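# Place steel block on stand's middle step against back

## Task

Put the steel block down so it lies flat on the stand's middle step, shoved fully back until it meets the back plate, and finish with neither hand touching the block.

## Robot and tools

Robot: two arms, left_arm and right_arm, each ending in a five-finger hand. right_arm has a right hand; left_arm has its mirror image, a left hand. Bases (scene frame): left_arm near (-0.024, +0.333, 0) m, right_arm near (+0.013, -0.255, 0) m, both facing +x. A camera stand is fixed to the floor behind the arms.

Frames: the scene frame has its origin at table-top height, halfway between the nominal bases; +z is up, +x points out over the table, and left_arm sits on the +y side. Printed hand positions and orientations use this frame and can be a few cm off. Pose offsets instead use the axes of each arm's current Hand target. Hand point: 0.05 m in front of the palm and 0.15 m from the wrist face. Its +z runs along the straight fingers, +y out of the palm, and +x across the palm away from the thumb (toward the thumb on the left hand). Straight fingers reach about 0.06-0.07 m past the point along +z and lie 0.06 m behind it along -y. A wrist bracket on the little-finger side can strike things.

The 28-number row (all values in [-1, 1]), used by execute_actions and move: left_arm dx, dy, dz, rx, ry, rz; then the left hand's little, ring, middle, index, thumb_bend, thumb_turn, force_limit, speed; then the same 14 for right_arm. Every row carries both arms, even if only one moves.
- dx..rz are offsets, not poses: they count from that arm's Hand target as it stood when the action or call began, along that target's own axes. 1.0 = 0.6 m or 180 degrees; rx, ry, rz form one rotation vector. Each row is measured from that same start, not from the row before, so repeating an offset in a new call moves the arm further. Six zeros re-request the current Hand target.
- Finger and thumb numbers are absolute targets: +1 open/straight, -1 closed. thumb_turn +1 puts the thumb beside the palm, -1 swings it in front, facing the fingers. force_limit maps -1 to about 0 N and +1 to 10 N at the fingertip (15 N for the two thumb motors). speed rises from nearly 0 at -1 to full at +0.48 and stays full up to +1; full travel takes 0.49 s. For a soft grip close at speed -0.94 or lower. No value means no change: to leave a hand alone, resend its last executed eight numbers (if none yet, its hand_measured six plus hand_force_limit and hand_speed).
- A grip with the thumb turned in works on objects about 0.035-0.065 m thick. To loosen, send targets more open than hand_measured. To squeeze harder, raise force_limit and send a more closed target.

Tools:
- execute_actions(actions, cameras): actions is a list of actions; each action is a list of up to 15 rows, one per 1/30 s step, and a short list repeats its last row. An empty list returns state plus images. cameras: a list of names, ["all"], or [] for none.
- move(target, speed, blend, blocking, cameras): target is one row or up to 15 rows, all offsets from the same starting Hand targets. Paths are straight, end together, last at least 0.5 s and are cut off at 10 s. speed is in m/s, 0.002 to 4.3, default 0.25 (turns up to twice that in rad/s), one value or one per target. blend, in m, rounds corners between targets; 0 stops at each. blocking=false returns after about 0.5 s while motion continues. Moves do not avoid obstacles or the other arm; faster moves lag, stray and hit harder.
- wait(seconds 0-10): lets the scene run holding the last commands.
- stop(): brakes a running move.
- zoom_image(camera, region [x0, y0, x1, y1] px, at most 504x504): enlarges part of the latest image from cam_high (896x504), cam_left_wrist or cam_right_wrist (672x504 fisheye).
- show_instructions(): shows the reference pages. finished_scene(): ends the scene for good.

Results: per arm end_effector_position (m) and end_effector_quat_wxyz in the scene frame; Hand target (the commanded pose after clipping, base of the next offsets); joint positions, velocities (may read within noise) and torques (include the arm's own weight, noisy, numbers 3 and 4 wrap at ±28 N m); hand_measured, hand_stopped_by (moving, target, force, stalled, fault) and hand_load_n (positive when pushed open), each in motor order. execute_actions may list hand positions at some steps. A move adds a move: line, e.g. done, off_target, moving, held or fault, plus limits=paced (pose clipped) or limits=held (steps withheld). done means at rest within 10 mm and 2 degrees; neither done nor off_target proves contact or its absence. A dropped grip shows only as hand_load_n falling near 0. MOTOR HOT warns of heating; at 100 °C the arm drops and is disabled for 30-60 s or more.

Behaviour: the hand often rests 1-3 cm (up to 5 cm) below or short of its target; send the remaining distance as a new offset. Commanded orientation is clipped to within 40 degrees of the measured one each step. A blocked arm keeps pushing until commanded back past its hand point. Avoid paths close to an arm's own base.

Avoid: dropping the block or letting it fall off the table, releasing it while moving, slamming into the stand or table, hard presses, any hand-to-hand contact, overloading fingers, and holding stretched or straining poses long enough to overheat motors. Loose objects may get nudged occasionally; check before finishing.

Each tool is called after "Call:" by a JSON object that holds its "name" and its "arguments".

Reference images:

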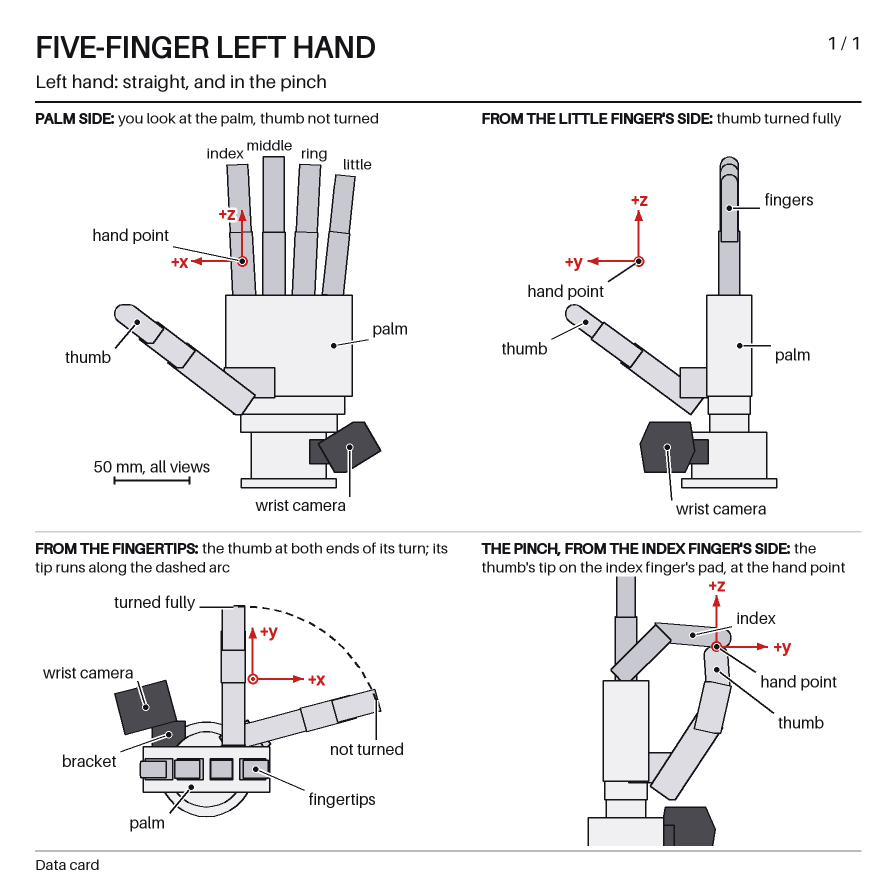

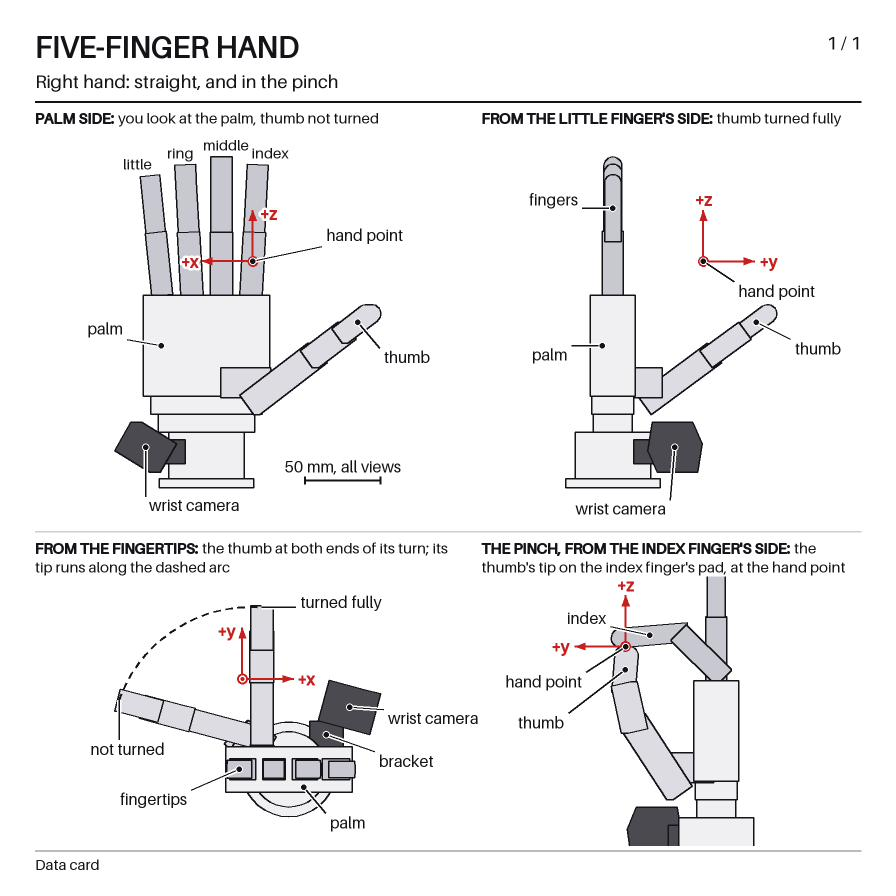

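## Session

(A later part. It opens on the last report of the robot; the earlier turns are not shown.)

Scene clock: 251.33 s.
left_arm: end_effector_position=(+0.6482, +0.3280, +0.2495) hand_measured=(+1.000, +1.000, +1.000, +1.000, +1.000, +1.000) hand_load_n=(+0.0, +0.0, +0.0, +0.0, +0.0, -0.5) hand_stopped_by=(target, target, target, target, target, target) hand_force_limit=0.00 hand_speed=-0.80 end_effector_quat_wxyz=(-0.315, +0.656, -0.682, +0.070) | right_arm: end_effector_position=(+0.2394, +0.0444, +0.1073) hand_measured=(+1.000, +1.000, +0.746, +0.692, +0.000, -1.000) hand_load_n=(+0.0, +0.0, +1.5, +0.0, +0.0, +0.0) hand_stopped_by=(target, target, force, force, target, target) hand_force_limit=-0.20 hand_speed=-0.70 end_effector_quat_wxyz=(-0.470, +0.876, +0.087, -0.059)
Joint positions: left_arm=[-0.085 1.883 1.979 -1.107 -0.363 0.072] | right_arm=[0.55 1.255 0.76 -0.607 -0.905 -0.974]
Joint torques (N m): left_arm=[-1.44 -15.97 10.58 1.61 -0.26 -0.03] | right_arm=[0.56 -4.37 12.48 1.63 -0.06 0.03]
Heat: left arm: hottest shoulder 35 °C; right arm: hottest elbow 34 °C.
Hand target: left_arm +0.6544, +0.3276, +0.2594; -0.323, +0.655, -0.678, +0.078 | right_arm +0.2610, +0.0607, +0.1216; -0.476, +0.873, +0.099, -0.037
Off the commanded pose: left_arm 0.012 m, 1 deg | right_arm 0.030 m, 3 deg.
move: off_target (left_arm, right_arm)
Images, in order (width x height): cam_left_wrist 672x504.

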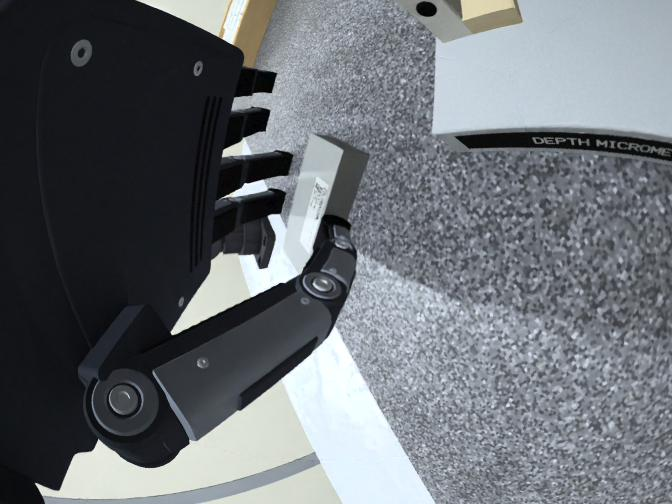

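Call:
{"name": "move", "arguments": {"target": [0,0,0,0,0,0,1,1,1,1,1,1,0,-0.8,-0.0018,0.0175,0.0035,0,0,0,1,1,0.8,0.8,0.0,-1,0,0], "cameras": [], "speed": 0.06}}

Scene clock: 255.63 s.
left_arm: end_effector_position=(+0.6482, +0.3280, +0.2495) hand_measured=(+1.000, +1.000, +1.000, +1.000, +1.000, +1.000) hand_load_n=(+0.0, +0.0, +0.0, +0.0, +0.0, +0.0) hand_stopped_by=(target, target, target, target, target, target) hand_force_limit=0.00 hand_speed=-0.80 end_effector_quat_wxyz=(-0.315, +0.656, -0.682, +0.070) | right_arm: end_effector_position=(+0.2424, +0.0452, +0.1046) hand_measured=(+1.000, +1.000, +0.800, +0.800, +0.000, -1.000) hand_load_n=(+0.0, -0.5, +0.5, +0.0, +0.5, +0.0) hand_stopped_by=(target, target, target, target, target, target) hand_force_limit=0.00 hand_speed=0.00 end_effector_quat_wxyz=(-0.469, +0.877, +0.087, -0.055)
Joint positions: left_arm=[-0.085 1.883 1.979 -1.107 -0.363 0.072] | right_arm=[0.55 1.263 0.76 -0.594 -0.898 -0.974]
Joint torques (N m): left_arm=[-1.26 -15.56 10.41 1.66 -0.3 -0.06] | right_arm=[-0.21 -4.25 11 1.94 -0.51 -0.12]
Heat: left arm: hottest shoulder 35 °C; right arm: hottest elbow 35 °C.
Hand target: left_arm +0.6544, +0.3276, +0.2594; -0.323, +0.655, -0.678, +0.078 | right_arm +0.2610, +0.0567, +0.1117; -0.476, +0.873, +0.099, -0.037
Off the commanded pose: left_arm 0.012 m, 1 deg | right_arm 0.023 m, 3 deg.
move: off_target (left_arm, right_arm)
No camera images: "cameras" was empty.

Call:
{"name": "move", "arguments": {"target": [0,0,0,0,0,0,1,1,1,1,1,1,0,-0.8,0,0.006,0.002,0,0,0,1,1,0.1,0.1,0.0,-1,0.2,-0.4], "cameras": ["cam_left_wrist"], "speed": 0.06}}

Call:
{"name": "zoom_image", "arguments": {"camera": "cam_left_wrist", "region": [210, 80, 480, 300]}}

Scene clock: 257.03 s.
left_arm: end_effector_position=(+0.6482, +0.3280, +0.2495) hand_measured=(+1.000, +1.000, +1.000, +1.000, +1.000, +1.000) hand_load_n=(+0.0, +0.0, +0.0, +0.0, +0.0, +0.0) hand_stopped_by=(target, target, target, target, target, target) hand_force_limit=0.00 hand_speed=-0.80 end_effector_quat_wxyz=(-0.315, +0.656, -0.682, +0.070) | right_arm: end_effector_position=(+0.2429, +0.0495, +0.1091) hand_measured=(+1.000, +1.000, +0.698, +0.534, +0.000, -1.000) hand_load_n=(+0.0, +0.0, +0.0, +2.5, +0.0, +0.0) hand_stopped_by=(target, target, force, force, target, target) hand_force_limit=0.20 hand_speed=-0.40 end_effector_quat_wxyz=(-0.480, +0.871, +0.093, -0.055)
Joint positions: left_arm=[-0.085 1.883 1.979 -1.107 -0.363 0.072] | right_arm=[0.55 1.263 0.763 -0.582 -0.921 -0.974]
Joint torques (N m): left_arm=[-1.85 -15.79 10.41 1.69 -0.26 -0.03] | right_arm=[-0.44 -3.72 10.35 1.74 0.4 -0.16]
Heat: left arm: hottest shoulder 35 °C; right arm: hottest elbow 35 °C.
Hand target: left_arm +0.6544, +0.3276, +0.2594; -0.323, +0.655, -0.678, +0.078 | right_arm +0.2612, +0.0557, +0.1079; -0.476, +0.873, +0.099, -0.037
Off the commanded pose: left_arm 0.012 m, 1 deg | right_arm 0.020 m, 2 deg.
move: off_target (left_arm, right_arm)
Images, in order (width x height): cam_left_wrist 672x504.

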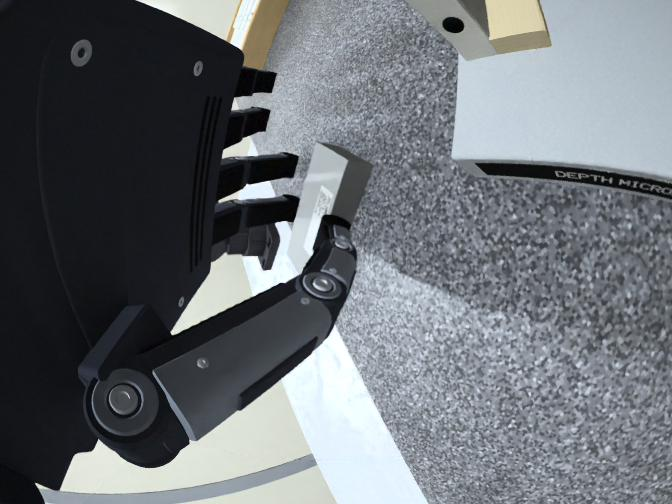

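Scaled by 1.867 from the camera's 672x504 image, which has a finer 960x720 frame.

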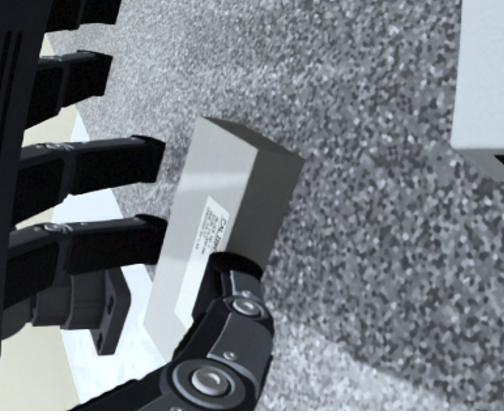

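Call:
{"name": "move", "arguments": {"target": [[0,0,0,0,0,0,1,1,1,1,1,1,0,-0.8,0,0,0,0,0,0,1,1,0.75,0.75,0.0,-1,0,0],[0,0,0,0,0,0,1,1,1,1,1,1,0,-0.8,-0.0104,0.0124,0.0078,0,0,0,1,1,0.75,0.75,0.0,-1,0,0]], "cameras": ["cam_left_wrist"], "speed": 0.06}}

Call:
{"name": "zoom_image", "arguments": {"camera": "cam_left_wrist", "region": [210, 80, 480, 300]}}

Scene clock: 261.10 s.
left_arm: end_effector_position=(+0.6482, +0.3280, +0.2495) hand_measured=(+1.000, +1.000, +1.000, +1.000, +1.000, +1.000) hand_load_n=(+0.0, +0.0, +0.0, +0.0, +0.0, +0.0) hand_stopped_by=(target, target, target, target, target, target) hand_force_limit=0.00 hand_speed=-0.80 end_effector_quat_wxyz=(-0.315, +0.656, -0.682, +0.070) | right_arm: end_effector_position=(+0.2484, +0.0506, +0.1045) hand_measured=(+1.000, +1.000, +0.750, +0.750, +0.000, -1.000) hand_load_n=(+0.0, -0.5, +1.0, +0.0, +0.0, +0.0) hand_stopped_by=(target, target, target, target, target, target) hand_force_limit=0.00 hand_speed=0.00 end_effector_quat_wxyz=(-0.478, +0.872, +0.095, -0.045)
Joint positions: left_arm=[-0.085 1.883 1.979 -1.107 -0.363 0.072] | right_arm=[0.55 1.271 0.758 -0.552 -0.907 -0.974]
Joint torques (N m): left_arm=[-1.32 -16.32 10.52 1.48 -0.29 -0.07] | right_arm=[-0.09 -4.48 8.39 2.11 -0.07 -0.07]
Heat: left arm: hottest shoulder 35 °C; right arm: hottest elbow 35 °C.
Hand target: left_arm +0.6544, +0.3276, +0.2594; -0.323, +0.655, -0.678, +0.078 | right_arm +0.2554, +0.0543, +0.0989; -0.476, +0.873, +0.099, -0.037
Off the commanded pose: left_arm 0.012 m, 1 deg | right_arm 0.010 m, 1 deg.
move: off_target (left_arm)
Images, in order (width x height): cam_left_wrist 672x504.

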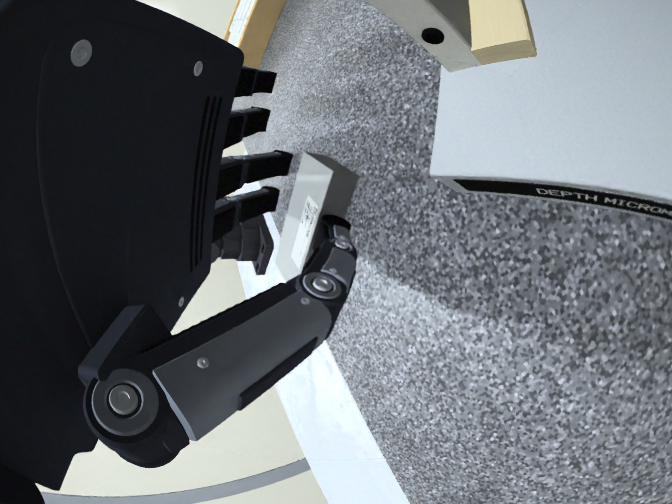

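Scaled by 1.867 from the camera's 672x504 image, which has a finer 960x720 frame.

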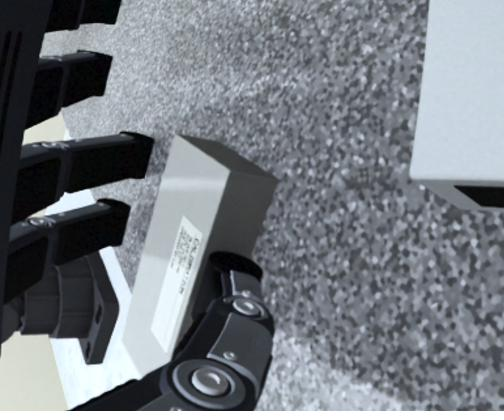

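Call:
{"name": "move", "arguments": {"target": [[0,0,0,0,0,0,1,1,1,1,1,1,0,-0.8,0,0,-0.01,0,0,0,1,1,0.75,0.75,0.0,-1,0,0],[0,0,0,0,0,0,1,1,1,1,1,1,0,-0.8,-0.0338,-0.002,-0.0113,0,0,0,1,1,0.75,0.75,0.0,-1,0,0]], "cameras": ["cam_left_wrist"], "speed": 0.08}}

Call:
{"name": "zoom_image", "arguments": {"camera": "cam_left_wrist", "region": [210, 80, 480, 300]}}

Scene clock: 264.07 s.
left_arm: end_effector_position=(+0.6482, +0.3280, +0.2495) hand_measured=(+1.000, +1.000, +1.000, +1.000, +1.000, +1.000) hand_load_n=(+0.0, +0.0, +0.0, +0.0, +0.0, +0.0) hand_stopped_by=(target, target, target, target, target, target) hand_force_limit=0.00 hand_speed=-0.80 end_effector_quat_wxyz=(-0.315, +0.656, -0.682, +0.070) | right_arm: end_effector_position=(+0.2388, +0.0443, +0.1043) hand_measured=(+1.000, +1.000, +0.750, +0.750, +0.000, -1.000) hand_load_n=(+0.0, -0.5, +3.5, +0.0, +0.0, +0.0) hand_stopped_by=(target, target, target, target, target, target) hand_force_limit=0.00 hand_speed=0.00 end_effector_quat_wxyz=(-0.480, +0.871, +0.097, -0.040)
Joint positions: left_arm=[-0.085 1.883 1.979 -1.107 -0.363 0.072] | right_arm=[0.55 1.232 0.724 -0.546 -0.906 -0.974]
Joint torques (N m): left_arm=[-1.61 -15.74 10.3 1.61 -0.27 -0.06] | right_arm=[0.62 -6.01 7.65 1.22 0.06 0.06]
Heat: left arm: hottest shoulder 35 °C; right arm: hottest elbow 35 °C.
Hand target: left_arm +0.6544, +0.3276, +0.2594; -0.323, +0.655, -0.678, +0.078 | right_arm +0.2366, +0.0452, +0.1032; -0.476, +0.873, +0.099, -0.037
Off the commanded pose: left_arm 0.012 m, 1 deg | right_arm 0.003 m, 1 deg.
move: off_target (left_arm)
Images, in order (width x height): cam_left_wrist 672x504.

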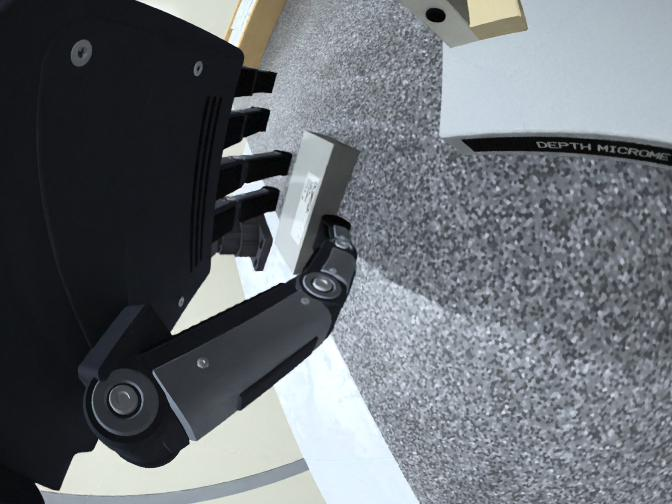

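Scaled by 1.867 from the camera's 672x504 image, which has a finer 960x720 frame.

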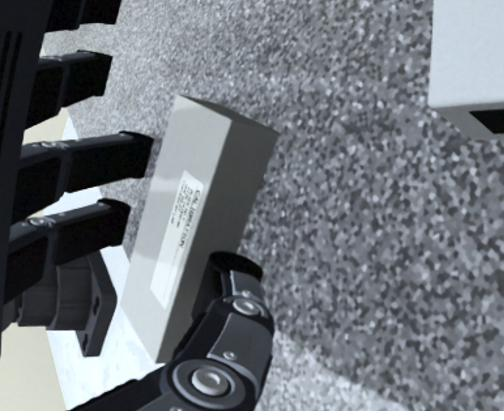

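Call:
{"name": "move", "arguments": {"target": [[0,0,0,0,0,0,1,1,1,1,1,1,0,-0.8,0,0,0,0,0,0,1,1,0.9,0.85,0.0,-1,0,0],[0,0,0,0,0,0,1,1,1,1,1,1,0,-0.8,0,-0.0005,0.0055,0,0,0,1,1,0.9,0.85,0.0,-1,0,0],[0,0,0,0,0,0,1,1,1,1,1,1,0,-0.8,0,-0.0005,0.0055,0,0,0,1,1,0.9,0.2,0.0,-1,0,-0.5]], "cameras": ["cam_left_wrist"], "speed": 0.08}}

Call:
{"name": "zoom_image", "arguments": {"camera": "cam_left_wrist", "region": [210, 80, 480, 300]}}

Scene clock: 268.70 s.
left_arm: end_effector_position=(+0.6482, +0.3280, +0.2495) hand_measured=(+1.000, +1.000, +1.000, +1.000, +1.000, +1.000) hand_load_n=(+0.0, +0.0, -0.5, +0.0, +0.0, +0.0) hand_stopped_by=(target, target, target, target, target, target) hand_force_limit=0.00 hand_speed=-0.80 end_effector_quat_wxyz=(-0.315, +0.656, -0.682, +0.070) | right_arm: end_effector_position=(+0.2376, +0.0440, +0.1025) hand_measured=(+1.000, +1.000, +0.900, +0.722, +0.000, -1.000) hand_load_n=(+0.0, +0.0, +0.0, +1.5, +0.0, -0.5) hand_stopped_by=(target, target, target, force, target, target) hand_force_limit=0.00 hand_speed=-0.50 end_effector_quat_wxyz=(-0.478, +0.872, +0.095, -0.040)
Joint positions: left_arm=[-0.085 1.883 1.979 -1.107 -0.363 0.072] | right_arm=[0.553 1.231 0.718 -0.54 -0.9 -0.966]
Joint torques (N m): left_arm=[-1.61 -16.62 10.32 1.59 -0.27 -0.06] | right_arm=[1.03 -5.54 7.88 1.59 -0.02 0.1]
Heat: left arm: hottest shoulder 35 °C; right arm: hottest elbow 35 °C.
Hand target: left_arm +0.6544, +0.3276, +0.2594; -0.323, +0.655, -0.678, +0.078 | right_arm +0.2359, +0.0480, +0.1015; -0.476, +0.873, +0.099, -0.037
Off the commanded pose: left_arm 0.012 m, 1 deg | right_arm 0.004 m, 1 deg.
move: off_target (left_arm)
Images, in order (width x height): cam_left_wrist 672x504.

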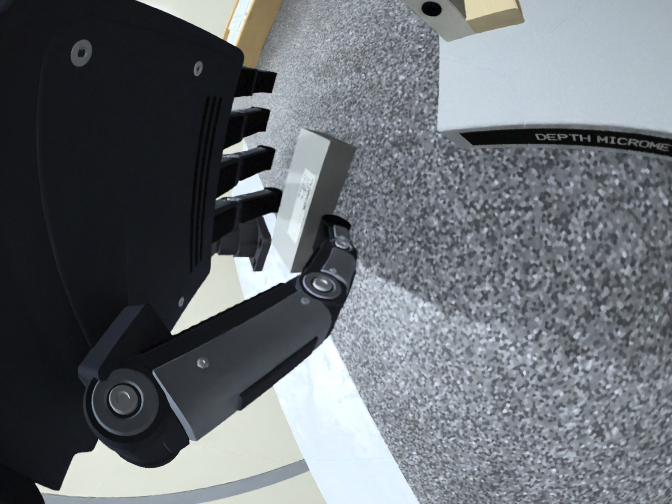

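Scaled by 1.867 from the camera's 672x504 image, which has a finer 960x720 frame.

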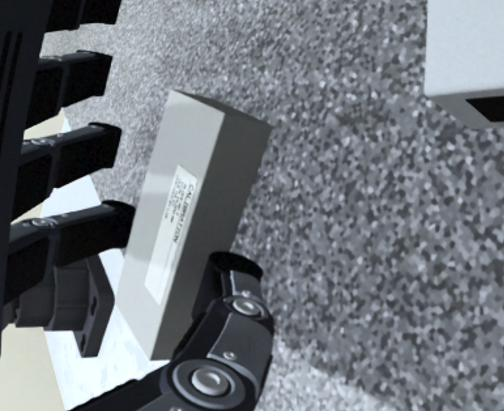

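Call:
{"name": "move", "arguments": {"target": [0,0,0,0,0,0,1,1,1,1,1,1,0,-0.8,0,0,0,0,0,0,1,1,0.9,0.25,0.0,-1,0.3,-0.7], "cameras": ["cam_left_wrist"], "speed": 0.08}}

Call:
{"name": "zoom_image", "arguments": {"camera": "cam_left_wrist", "region": [210, 80, 480, 300]}}

Scene clock: 269.67 s.
left_arm: end_effector_position=(+0.6482, +0.3280, +0.2495) hand_measured=(+1.000, +1.000, +1.000, +1.000, +1.000, +1.000) hand_load_n=(+0.0, +0.0, +0.0, +0.0, +0.0, +0.0) hand_stopped_by=(target, target, target, target, target, target) hand_force_limit=0.00 hand_speed=-0.80 end_effector_quat_wxyz=(-0.315, +0.656, -0.682, +0.070) | right_arm: end_effector_position=(+0.2375, +0.0449, +0.1031) hand_measured=(+1.000, +1.000, +0.900, +0.698, +0.000, -1.000) hand_load_n=(+0.0, -0.5, +0.0, +2.0, +0.0, +0.0) hand_stopped_by=(target, target, target, force, target, target) hand_force_limit=0.30 hand_speed=-0.70 end_effector_quat_wxyz=(-0.479, +0.872, +0.096, -0.040)
Joint positions: left_arm=[-0.085 1.883 1.979 -1.107 -0.363 0.072] | right_arm=[0.554 1.23 0.718 -0.536 -0.902 -0.964]
Joint torques (N m): left_arm=[-1.32 -16.15 10.45 1.51 -0.28 -0.03] | right_arm=[0.85 -5.42 7.87 1.46 0.06 0.08]
Heat: left arm: hottest shoulder 35 °C; right arm: hottest elbow 35 °C.
Hand target: left_arm +0.6544, +0.3276, +0.2594; -0.323, +0.655, -0.678, +0.078 | right_arm +0.2360, +0.0480, +0.1016; -0.476, +0.873, +0.099, -0.037
Off the commanded pose: left_arm 0.012 m, 1 deg | right_arm 0.004 m, 1 deg.
move: off_target (left_arm)
Images, in order (width x height): cam_left_wrist 672x504.

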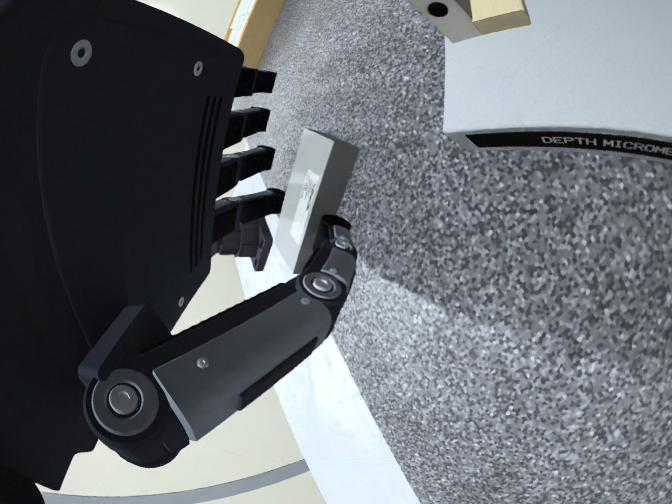

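Scaled by 1.867 from the camera's 672x504 image, which has a finer 960x720 frame.

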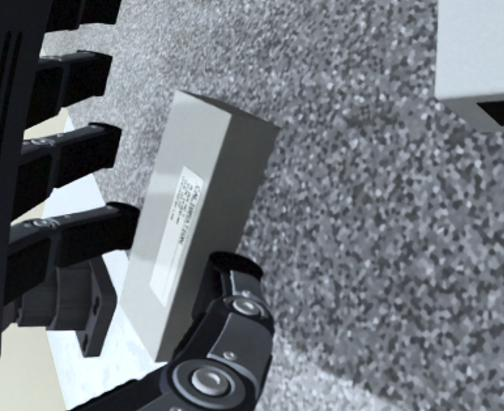

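Call:
{"name": "move", "arguments": {"target": [[0,0,0,0,0,0,1,1,1,1,1,1,0,-0.8,0.0007,-0.0272,-0.0295,-0.034,-0.0047,-0.003,1,1,0.95,0.85,0.12,-1,0,0],[0,0,0,0,0,0,1,1,1,1,1,1,0,-0.8,0.0025,-0.0103,-0.0037,-0.034,-0.0047,-0.003,1,1,0.95,0.85,0.12,-1,0,0]], "cameras": ["cam_left_wrist"], "speed": 0.08}}

Call:
{"name": "zoom_image", "arguments": {"camera": "cam_left_wrist", "region": [210, 80, 480, 300]}}

Scene clock: 276.97 s.
left_arm: end_effector_position=(+0.6482, +0.3280, +0.2495) hand_measured=(+1.000, +1.000, +1.000, +1.000, +1.000, +1.000) hand_load_n=(+0.0, +0.0, +0.0, +0.0, +0.0, +0.0) hand_stopped_by=(target, target, target, target, target, target) hand_force_limit=0.00 hand_speed=-0.80 end_effector_quat_wxyz=(-0.315, +0.656, -0.682, +0.070) | right_arm: end_effector_position=(+0.2276, +0.0362, +0.1058) hand_measured=(+1.000, +1.000, +0.950, +0.850, +0.118, -1.000) hand_load_n=(+0.0, +0.0, +0.0, +0.0, +0.0, +1.0) hand_stopped_by=(target, target, target, target, target, target) hand_force_limit=0.00 hand_speed=0.00 end_effector_quat_wxyz=(-0.424, +0.899, +0.098, -0.045)
Joint positions: left_arm=[-0.085 1.883 1.979 -1.107 -0.363 0.072] | right_arm=[0.601 1.211 0.761 -0.679 -0.791 -0.986]
Joint torques (N m): left_arm=[-1.73 -15.27 10.4 1.42 -0.27 -0.03] | right_arm=[1.2 -3.6 10.14 2.25 -0.24 0.04]
Heat: left arm: hottest shoulder 35 °C; right arm: hottest elbow 34 °C.
Hand target: left_arm +0.6544, +0.3276, +0.2594; -0.323, +0.655, -0.678, +0.078 | right_arm +0.2371, +0.0498, +0.1080; -0.428, +0.897, +0.108, -0.036
Off the commanded pose: left_arm 0.012 m, 1 deg | right_arm 0.017 m, 2 deg.
move: off_target (left_arm, right_arm)
Images, in order (width x height): cam_left_wrist 672x504.

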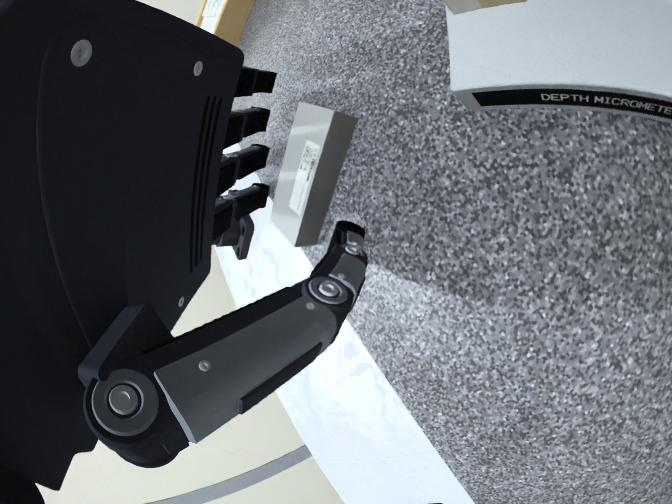

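Scaled by 1.867 from the camera's 672x504 image, which has a finer 960x720 frame.

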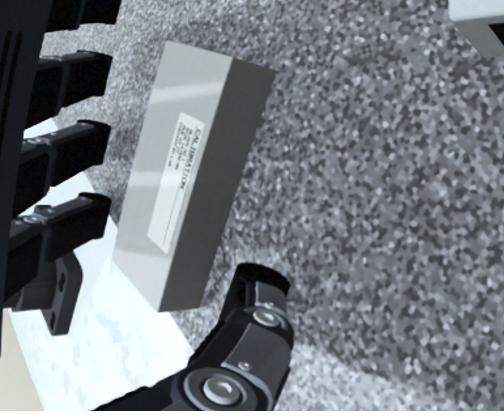

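Call:
{"name": "move", "arguments": {"target": [0,0,0,0,0,0,1,1,1,1,1,1,0,-0.8,0.0047,-0.0073,0.0065,0,0,0,1,1,0.95,0.85,0.12,-1,0,0], "cameras": ["cam_left_wrist"], "speed": 0.06}}

Call:
{"name": "zoom_image", "arguments": {"camera": "cam_left_wrist", "region": [210, 80, 480, 300]}}

Scene clock: 280.47 s.
left_arm: end_effector_position=(+0.6482, +0.3280, +0.2495) hand_measured=(+1.000, +1.000, +1.000, +1.000, +1.000, +1.000) hand_load_n=(+0.0, +0.0, +0.0, +0.0, +0.0, +0.0) hand_stopped_by=(target, target, target, target, target, target) hand_force_limit=0.00 hand_speed=-0.80 end_effector_quat_wxyz=(-0.315, +0.656, -0.682, +0.070) | right_arm: end_effector_position=(+0.2276, +0.0388, +0.1055) hand_measured=(+1.000, +1.000, +0.950, +0.850, +0.118, -1.000) hand_load_n=(+0.0, +0.0, +0.0, +0.5, +0.0, +0.5) hand_stopped_by=(target, target, target, target, target, target) hand_force_limit=0.00 hand_speed=0.00 end_effector_quat_wxyz=(-0.424, +0.899, +0.095, -0.045)
Joint positions: left_arm=[-0.085 1.883 1.979 -1.107 -0.363 0.072] | right_arm=[0.607 1.213 0.761 -0.667 -0.786 -0.971]
Joint torques (N m): left_arm=[-1.2 -16.09 10.4 1.47 -0.25 -0.01] | right_arm=[1.55 -3.08 10.97 2.18 -0.21 0.02]
Heat: left arm: hottest shoulder 35 °C; right arm: hottest elbow 34 °C.
Hand target: left_arm +0.6544, +0.3276, +0.2594; -0.323, +0.655, -0.678, +0.078 | right_arm +0.2384, +0.0560, +0.1090; -0.428, +0.897, +0.108, -0.036
Off the commanded pose: left_arm 0.012 m, 1 deg | right_arm 0.021 m, 2 deg.
move: off_target (left_arm, right_arm)
Images, in order (width x height): cam_left_wrist 672x504.

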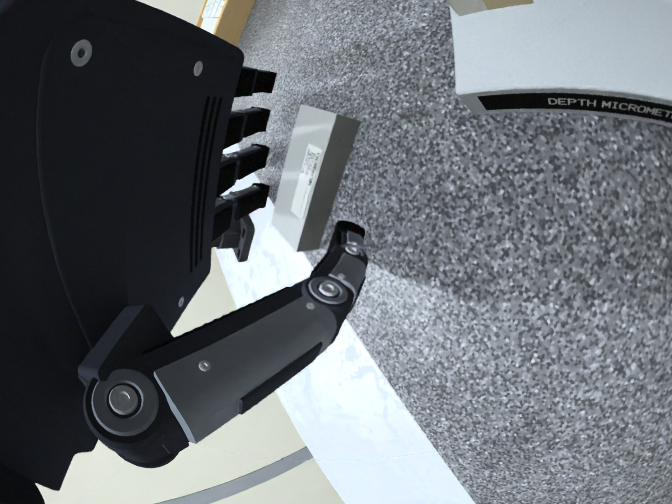

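Scaled by 1.867 from the camera's 672x504 image, which has a finer 960x720 frame.

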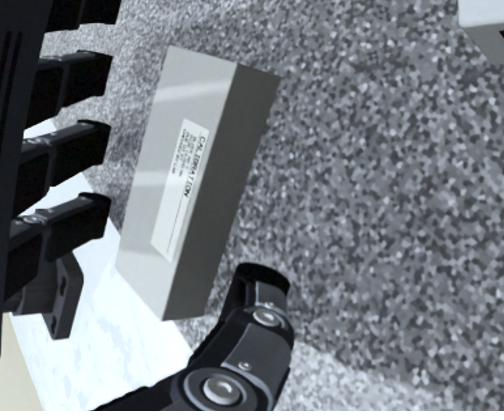

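Call:
{"name": "move", "arguments": {"target": [0,0,0,0,0,0,1,1,1,1,1,1,0,-0.8,0.012,-0.0045,0.006,0,0,0,1,1,0.95,0.85,0.12,-1,0,0], "cameras": ["cam_left_wrist"], "speed": 0.06}}

Call:
{"name": "zoom_image", "arguments": {"camera": "cam_left_wrist", "region": [210, 80, 480, 300]}}

Scene clock: 282.03 s.
left_arm: end_effector_position=(+0.6482, +0.3280, +0.2495) hand_measured=(+1.000, +1.000, +1.000, +1.000, +1.000, +1.000) hand_load_n=(+0.0, +0.0, +0.0, +0.0, +0.0, +0.0) hand_stopped_by=(target, target, target, target, target, target) hand_force_limit=0.00 hand_speed=-0.80 end_effector_quat_wxyz=(-0.315, +0.656, -0.682, +0.070) | right_arm: end_effector_position=(+0.2293, +0.0435, +0.1052) hand_measured=(+1.000, +1.000, +0.950, +0.850, +0.116, -1.000) hand_load_n=(+0.0, +0.0, +0.0, +0.0, -1.0, +1.0) hand_stopped_by=(target, target, target, target, target, target) hand_force_limit=0.00 hand_speed=0.00 end_effector_quat_wxyz=(-0.424, +0.900, +0.093, -0.048)
Joint positions: left_arm=[-0.085 1.883 1.979 -1.107 -0.363 0.072] | right_arm=[0.614 1.229 0.772 -0.662 -0.786 -0.96]
Joint torques (N m): left_arm=[-1.03 -15.85 10.52 1.48 -0.29 -0.04] | right_arm=[1.2 -2.55 11.58 2.15 -0.14 -0.07]
Heat: left arm: hottest shoulder 35 °C; right arm: hottest elbow 34 °C.
Hand target: left_arm +0.6544, +0.3276, +0.2594; -0.323, +0.655, -0.678, +0.078 | right_arm +0.2445, +0.0620, +0.1090; -0.428, +0.897, +0.108, -0.036
Off the commanded pose: left_arm 0.012 m, 1 deg | right_arm 0.024 m, 2 deg.
move: off_target (left_arm, right_arm)
Images, in order (width x height): cam_left_wrist 672x504.

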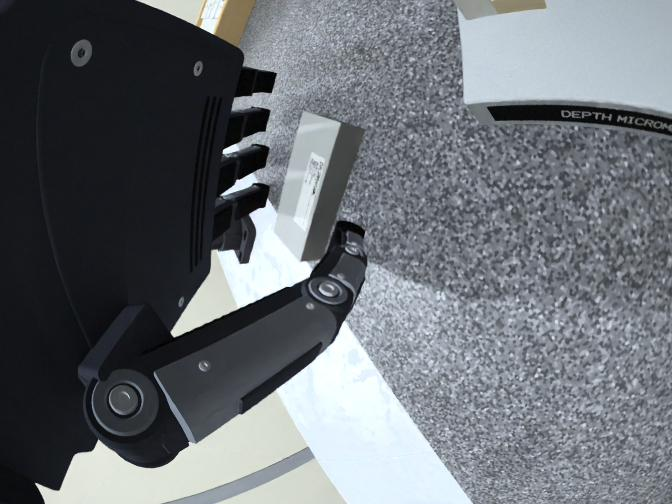

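Scaled by 1.867 from the camera's 672x504 image, which has a finer 960x720 frame.

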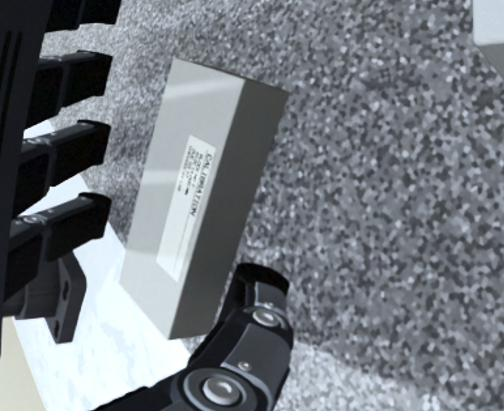

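Call:
{"name": "move", "arguments": {"target": [0,0,0,0,0,0,1,1,1,1,1,1,0,-0.8,0.0115,-0.0088,-0.0018,0,0,0,1,1,0.95,0.85,0.12,-1,0,0], "cameras": ["cam_left_wrist"], "speed": 0.06}}

Call:
{"name": "zoom_image", "arguments": {"camera": "cam_left_wrist", "region": [210, 80, 480, 300]}}

Scene clock: 283.53 s.
left_arm: end_effector_position=(+0.6482, +0.3280, +0.2495) hand_measured=(+1.000, +1.000, +1.000, +1.000, +1.000, +1.000) hand_load_n=(-0.5, +0.0, +0.0, +0.0, +0.0, +0.0) hand_stopped_by=(target, target, target, target, target, target) hand_force_limit=0.00 hand_speed=-0.80 end_effector_quat_wxyz=(-0.315, +0.656, -0.682, +0.070) | right_arm: end_effector_position=(+0.2335, +0.0488, +0.1055) hand_measured=(+1.000, +1.000, +0.950, +0.850, +0.116, -1.000) hand_load_n=(+0.0, +0.0, +0.0, +0.0, -1.0, +1.5) hand_stopped_by=(target, target, target, target, target, target) hand_force_limit=0.00 hand_speed=0.00 end_effector_quat_wxyz=(-0.423, +0.900, +0.095, -0.050)
Joint positions: left_arm=[-0.085 1.883 1.979 -1.107 -0.363 0.072] | right_arm=[0.619 1.25 0.791 -0.661 -0.786 -0.959]
Joint torques (N m): left_arm=[-1.26 -15.74 10.5 1.52 -0.3 -0.03] | right_arm=[0.79 -3.49 12.15 1.57 -0.16 -0.06]
Heat: left arm: hottest shoulder 35 °C; right arm: hottest elbow 34 °C.
Hand target: left_arm +0.6544, +0.3276, +0.2594; -0.323, +0.655, -0.678, +0.078 | right_arm +0.2505, +0.0659, +0.1139; -0.428, +0.897, +0.108, -0.036
Off the commanded pose: left_arm 0.012 m, 1 deg | right_arm 0.026 m, 2 deg.
move: off_target (left_arm, right_arm)
Images, in order (width x height): cam_left_wrist 672x504.

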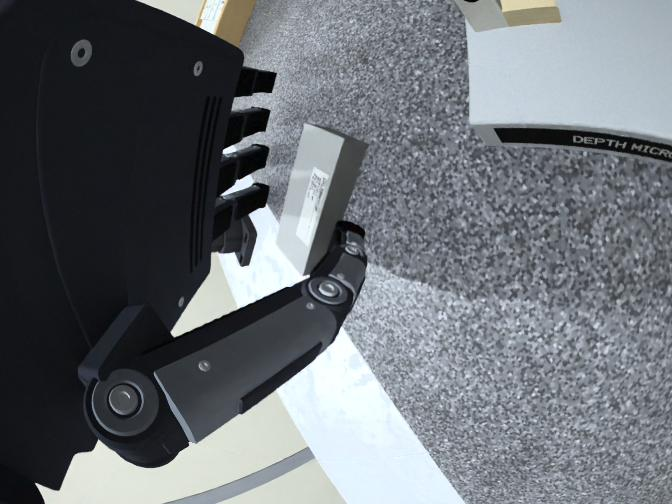

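Scaled by 1.867 from the camera's 672x504 image, which has a finer 960x720 frame.

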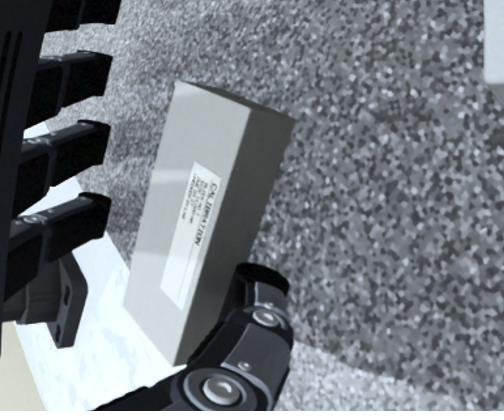

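Call:
{"name": "move", "arguments": {"target": [0,0,0,0,0,0,1,1,1,1,1,1,0,-0.8,0.008,-0.0097,-0.0035,0,0,0,1,1,0.95,0.85,0.12,-1,0,0], "cameras": ["cam_left_wrist"], "speed": 0.06}}

Call:
{"name": "zoom_image", "arguments": {"camera": "cam_left_wrist", "region": [210, 80, 480, 300]}}

Scene clock: 286.97 s.
left_arm: end_effector_position=(+0.6482, +0.3280, +0.2495) hand_measured=(+1.000, +1.000, +1.000, +1.000, +1.000, +1.000) hand_load_n=(+0.0, +0.0, +0.0, +0.0, +0.0, +0.0) hand_stopped_by=(target, target, target, target, target, target) hand_force_limit=0.00 hand_speed=-0.80 end_effector_quat_wxyz=(-0.315, +0.656, -0.682, +0.070) | right_arm: end_effector_position=(+0.2380, +0.0526, +0.1059) hand_measured=(+1.000, +1.000, +0.950, +0.850, +0.116, -1.000) hand_load_n=(+0.0, +0.0, +0.0, +0.0, -0.5, +0.5) hand_stopped_by=(target, target, target, target, target, target) hand_force_limit=0.00 hand_speed=0.00 end_effector_quat_wxyz=(-0.423, +0.900, +0.095, -0.050)
Joint positions: left_arm=[-0.085 1.883 1.979 -1.107 -0.363 0.072] | right_arm=[0.621 1.267 0.807 -0.661 -0.784 -0.959]
Joint torques (N m): left_arm=[-1.55 -15.21 10.51 1.51 -0.27 -0.05] | right_arm=[0.56 -4.6 12.66 0.9 -0.22 -0.05]
Heat: left arm: hottest shoulder 35 °C; right arm: hottest elbow 34 °C.
Hand target: left_arm +0.6544, +0.3276, +0.2594; -0.323, +0.655, -0.678, +0.078 | right_arm +0.2545, +0.0690, +0.1198; -0.428, +0.897, +0.108, -0.036
Off the commanded pose: left_arm 0.012 m, 1 deg | right_arm 0.027 m, 2 deg.
move: off_target (left_arm, right_arm)
Images, in order (width x height): cam_left_wrist 672x504.

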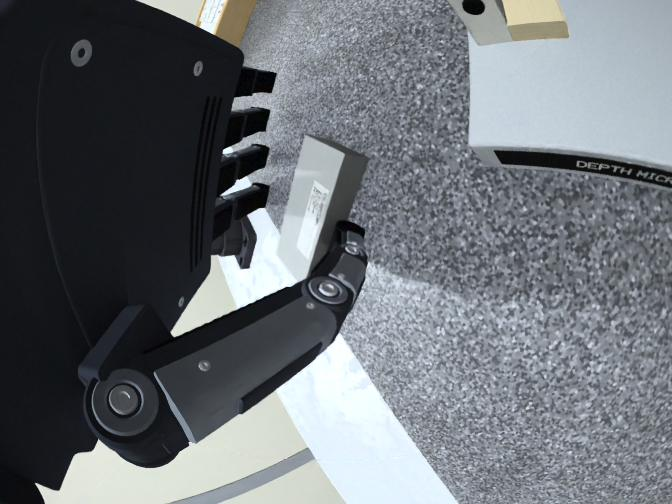

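Scaled by 1.867 from the camera's 672x504 image, which has a finer 960x720 frame.

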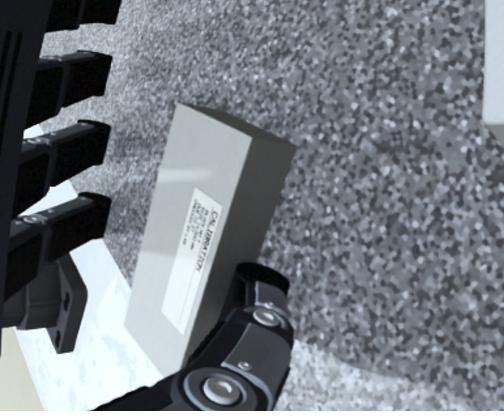

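Call:
{"name": "move", "arguments": {"target": [0,0,0,0,0,0,1,1,1,1,1,1,0,-0.8,0,-0.004,-0.003,0,0,0,1,1,0.95,0.15,0.12,-1,0.2,-0.5], "cameras": ["cam_left_wrist"], "speed": 0.06}}

Call:
{"name": "zoom_image", "arguments": {"camera": "cam_left_wrist", "region": [210, 80, 480, 300]}}

Scene clock: 288.33 s.
left_arm: end_effector_position=(+0.6482, +0.3280, +0.2495) hand_measured=(+1.000, +1.000, +1.000, +1.000, +1.000, +1.000) hand_load_n=(+0.0, -0.5, +0.5, +0.0, +0.0, +0.0) hand_stopped_by=(target, target, target, target, target, target) hand_force_limit=0.00 hand_speed=-0.80 end_effector_quat_wxyz=(-0.315, +0.656, -0.682, +0.070) | right_arm: end_effector_position=(+0.2380, +0.0540, +0.1075) hand_measured=(+1.000, +1.000, +0.950, +0.810, +0.118, -1.000) hand_load_n=(+0.0, -0.5, +0.0, +1.5, +0.0, +0.0) hand_stopped_by=(target, target, target, force, target, target) hand_force_limit=0.20 hand_speed=-0.50 end_effector_quat_wxyz=(-0.423, +0.899, +0.097, -0.050)
Joint positions: left_arm=[-0.085 1.883 1.979 -1.107 -0.363 0.072] | right_arm=[0.623 1.267 0.811 -0.663 -0.786 -0.959]
Joint torques (N m): left_arm=[-1.44 -16.26 10.55 1.44 -0.23 -0.05] | right_arm=[0.5 -5.07 12.68 0.65 -0.15 -0.05]
Heat: left arm: hottest shoulder 35 °C; right arm: hottest elbow 34 °C.
Hand target: left_arm +0.6544, +0.3276, +0.2594; -0.323, +0.655, -0.678, +0.078 | right_arm +0.2543, +0.0691, +0.1228; -0.428, +0.897, +0.108, -0.036
Off the commanded pose: left_arm 0.012 m, 1 deg | right_arm 0.027 m, 2 deg.
move: off_target (left_arm, right_arm)
Images, in order (width x height): cam_left_wrist 672x504.

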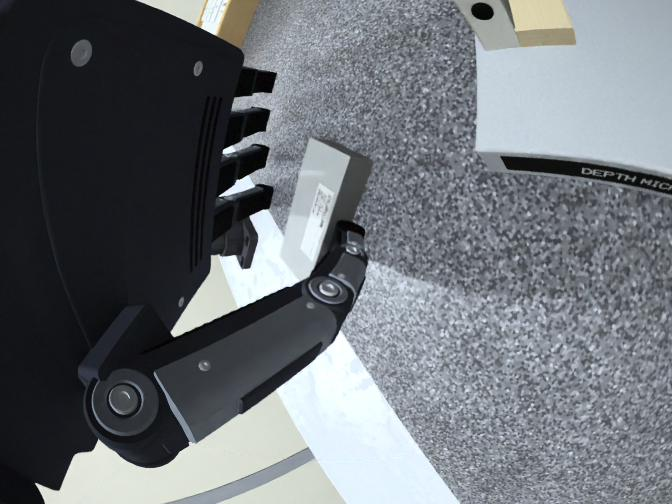

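Scaled by 1.867 from the camera's 672x504 image, which has a finer 960x720 frame.

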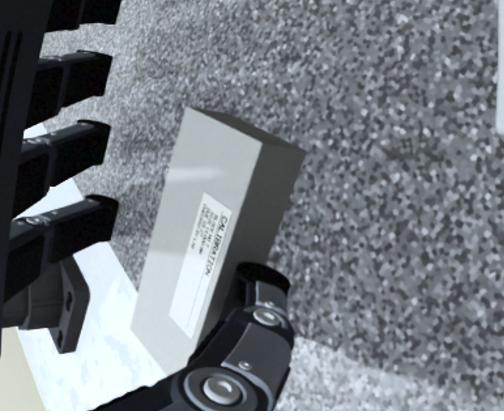

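Call:
{"name": "move", "arguments": {"target": [0,0,0,0,0,0,1,1,1,1,1,1,0,-0.8,0,0,0,0,0,0,1,1,0.95,0.6,0.12,-1,0.2,0.1], "cameras": ["cam_left_wrist"], "speed": 0.06}}

Call:
{"name": "zoom_image", "arguments": {"camera": "cam_left_wrist", "region": [210, 80, 480, 300]}}

Scene clock: 290.33 s.
left_arm: end_effector_position=(+0.6482, +0.3280, +0.2495) hand_measured=(+1.000, +1.000, +1.000, +1.000, +1.000, +1.000) hand_load_n=(+0.0, +0.0, +0.0, +0.0, +0.0, -0.5) hand_stopped_by=(target, target, target, target, target, target) hand_force_limit=0.00 hand_speed=-0.80 end_effector_quat_wxyz=(-0.315, +0.656, -0.682, +0.070) | right_arm: end_effector_position=(+0.2413, +0.0567, +0.1111) hand_measured=(+1.000, +1.000, +0.950, +0.724, +0.118, -1.000) hand_load_n=(+0.0, +0.0, +0.0, +1.0, +0.0, +0.0) hand_stopped_by=(target, target, target, force, target, target) hand_force_limit=0.20 hand_speed=0.10 end_effector_quat_wxyz=(-0.425, +0.899, +0.099, -0.047)
Joint positions: left_arm=[-0.085 1.883 1.979 -1.107 -0.363 0.072] | right_arm=[0.624 1.269 0.822 -0.664 -0.784 -0.958]
Joint torques (N m): left_arm=[-1.73 -15.97 10.45 1.62 -0.26 -0.07] | right_arm=[0.44 -4.89 12.01 0.68 -0.21 -0.06]
Heat: left arm: hottest shoulder 35 °C; right arm: hottest elbow 34 °C.
Hand target: left_arm +0.6544, +0.3276, +0.2594; -0.323, +0.655, -0.678, +0.078 | right_arm +0.2545, +0.0691, +0.1229; -0.428, +0.897, +0.108, -0.036
Off the commanded pose: left_arm 0.012 m, 1 deg | right_arm 0.021 m, 2 deg.
move: off_target (left_arm, right_arm)
Images, in order (width x height): cam_left_wrist 672x504.

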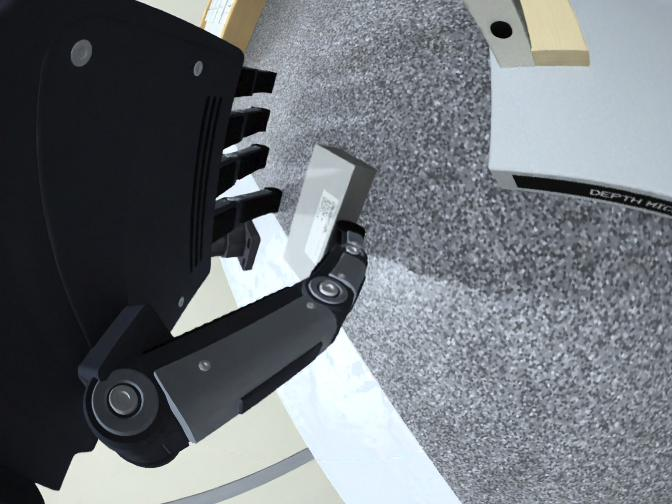

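Scaled by 1.867 from the camera's 672x504 image, which has a finer 960x720 frame.

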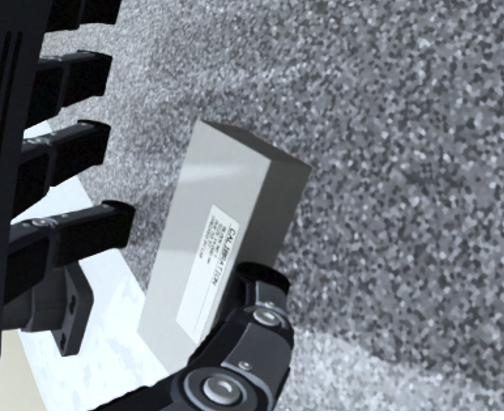

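Call:
{"name": "move", "arguments": {"target": [[0,0,0,0,0,0,1,1,1,1,1,1,0,-0.8,0.002,-0.045,-0.045,0,0,0,1,1,0.95,0.9,0.12,-1,0.2,0.1],[0,0,0,0,0,0,1,1,1,1,1,1,0,-0.8,0.002,-0.045,-0.045,0,0,0,1,1,0.95,0.4,0.12,-1,0.2,0.1]], "cameras": ["cam_left_wrist"], "speed": 0.1}}

Call:
{"name": "zoom_image", "arguments": {"camera": "cam_left_wrist", "region": [210, 80, 480, 300]}}

Scene clock: 293.00 s.
left_arm: end_effector_position=(+0.6482, +0.3280, +0.2495) hand_measured=(+1.000, +1.000, +1.000, +1.000, +1.000, +1.000) hand_load_n=(+0.0, +0.0, +0.0, +0.0, +0.0, +0.0) hand_stopped_by=(target, target, target, target, target, target) hand_force_limit=0.00 hand_speed=-0.80 end_effector_quat_wxyz=(-0.315, +0.656, -0.682, +0.070) | right_arm: end_effector_position=(+0.2400, +0.0547, +0.1406) hand_measured=(+1.000, +1.000, +0.950, +0.400, +0.118, -1.000) hand_load_n=(+0.0, +0.0, +0.0, +0.0, +0.0, +0.0) hand_stopped_by=(target, target, target, target, target, target) hand_force_limit=0.20 hand_speed=0.10 end_effector_quat_wxyz=(-0.416, +0.903, +0.093, -0.057)
Joint positions: left_arm=[-0.085 1.883 1.979 -1.107 -0.363 0.072] | right_arm=[0.624 1.245 0.891 -0.787 -0.779 -0.959]
Joint torques (N m): left_arm=[-1.79 -15.68 10.47 1.62 -0.27 -0.05] | right_arm=[-0.32 -6.24 12.41 0.68 -0.57 -0.2]
Heat: left arm: hottest shoulder 35 °C; right arm: hottest elbow 35 °C.
Hand target: left_arm +0.6544, +0.3276, +0.2594; -0.323, +0.655, -0.678, +0.078 | right_arm +0.2555, +0.0653, +0.1608; -0.428, +0.897, +0.108, -0.036
Off the commanded pose: left_arm 0.012 m, 1 deg | right_arm 0.028 m, 3 deg.
move: off_target (left_arm, right_arm); target 2's new numbers were sent with right_arm's hand 0.028 m and 3 deg from that target
Images, in order (width x height): cam_left_wrist 672x504.

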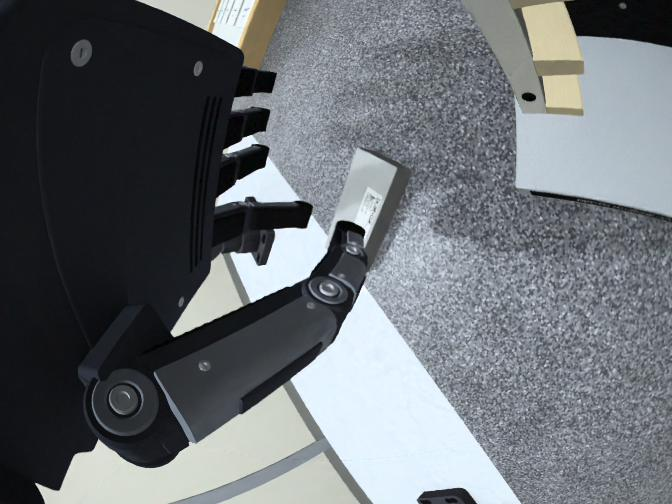

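Scaled by 1.867 from the camera's 672x504 image, which has a finer 960x720 frame.

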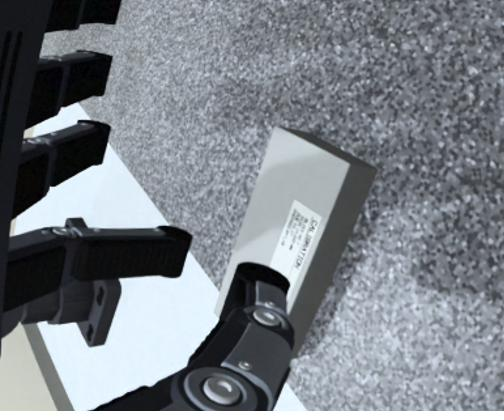

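Call:
{"name": "move", "arguments": {"target": [[0,0,0,0,0,0,1,1,1,1,1,1,0,-0.8,0,0,0,0,0,0,1,1,0.95,0.85,0.12,-1,0.2,0.1],[0,0,0,0,0,0,1,1,1,1,1,1,0,-0.8,0,0,0,0,0,0,1,1,0.95,0.5,0.12,-1,0.2,-0.5]], "cameras": [], "speed": 0.1}}

Scene clock: 297.13 s.
left_arm: end_effector_position=(+0.6482, +0.3280, +0.2495) hand_measured=(+1.000, +1.000, +1.000, +1.000, +1.000, +1.000) hand_load_n=(+0.0, +0.0, +0.0, +0.0, +0.0, +0.0) hand_stopped_by=(target, target, target, target, target, target) hand_force_limit=0.00 hand_speed=-0.80 end_effector_quat_wxyz=(-0.315, +0.656, -0.682, +0.070) | right_arm: end_effector_position=(+0.2400, +0.0547, +0.1406) hand_measured=(+1.000, +1.000, +0.950, +0.500, +0.118, -1.000) hand_load_n=(+0.0, +0.0, +0.0, +0.0, +0.5, +0.0) hand_stopped_by=(target, target, target, target, target, target) hand_force_limit=0.20 hand_speed=-0.50 end_effector_quat_wxyz=(-0.416, +0.903, +0.093, -0.057)
Joint positions: left_arm=[-0.085 1.883 1.979 -1.107 -0.363 0.072] | right_arm=[0.624 1.245 0.891 -0.787 -0.779 -0.959]
Joint torques (N m): left_arm=[-1.44 -16.03 10.3 1.58 -0.27 -0.03] | right_arm=[-0.26 -6.3 12.4 0.68 -0.58 -0.2]
Heat: left arm: hottest shoulder 35 °C; right arm: hottest elbow 35 °C.
Hand target: left_arm +0.6544, +0.3276, +0.2594; -0.323, +0.655, -0.678, +0.078 | right_arm +0.2555, +0.0653, +0.1608; -0.428, +0.897, +0.108, -0.036
Off the commanded pose: left_arm 0.012 m, 1 deg | right_arm 0.028 m, 3 deg.
move: off_target (left_arm, right_arm); target 2's new numbers were sent with right_arm's hand 0.028 m and 3 deg from that target
No camera images: "cameras" was empty.


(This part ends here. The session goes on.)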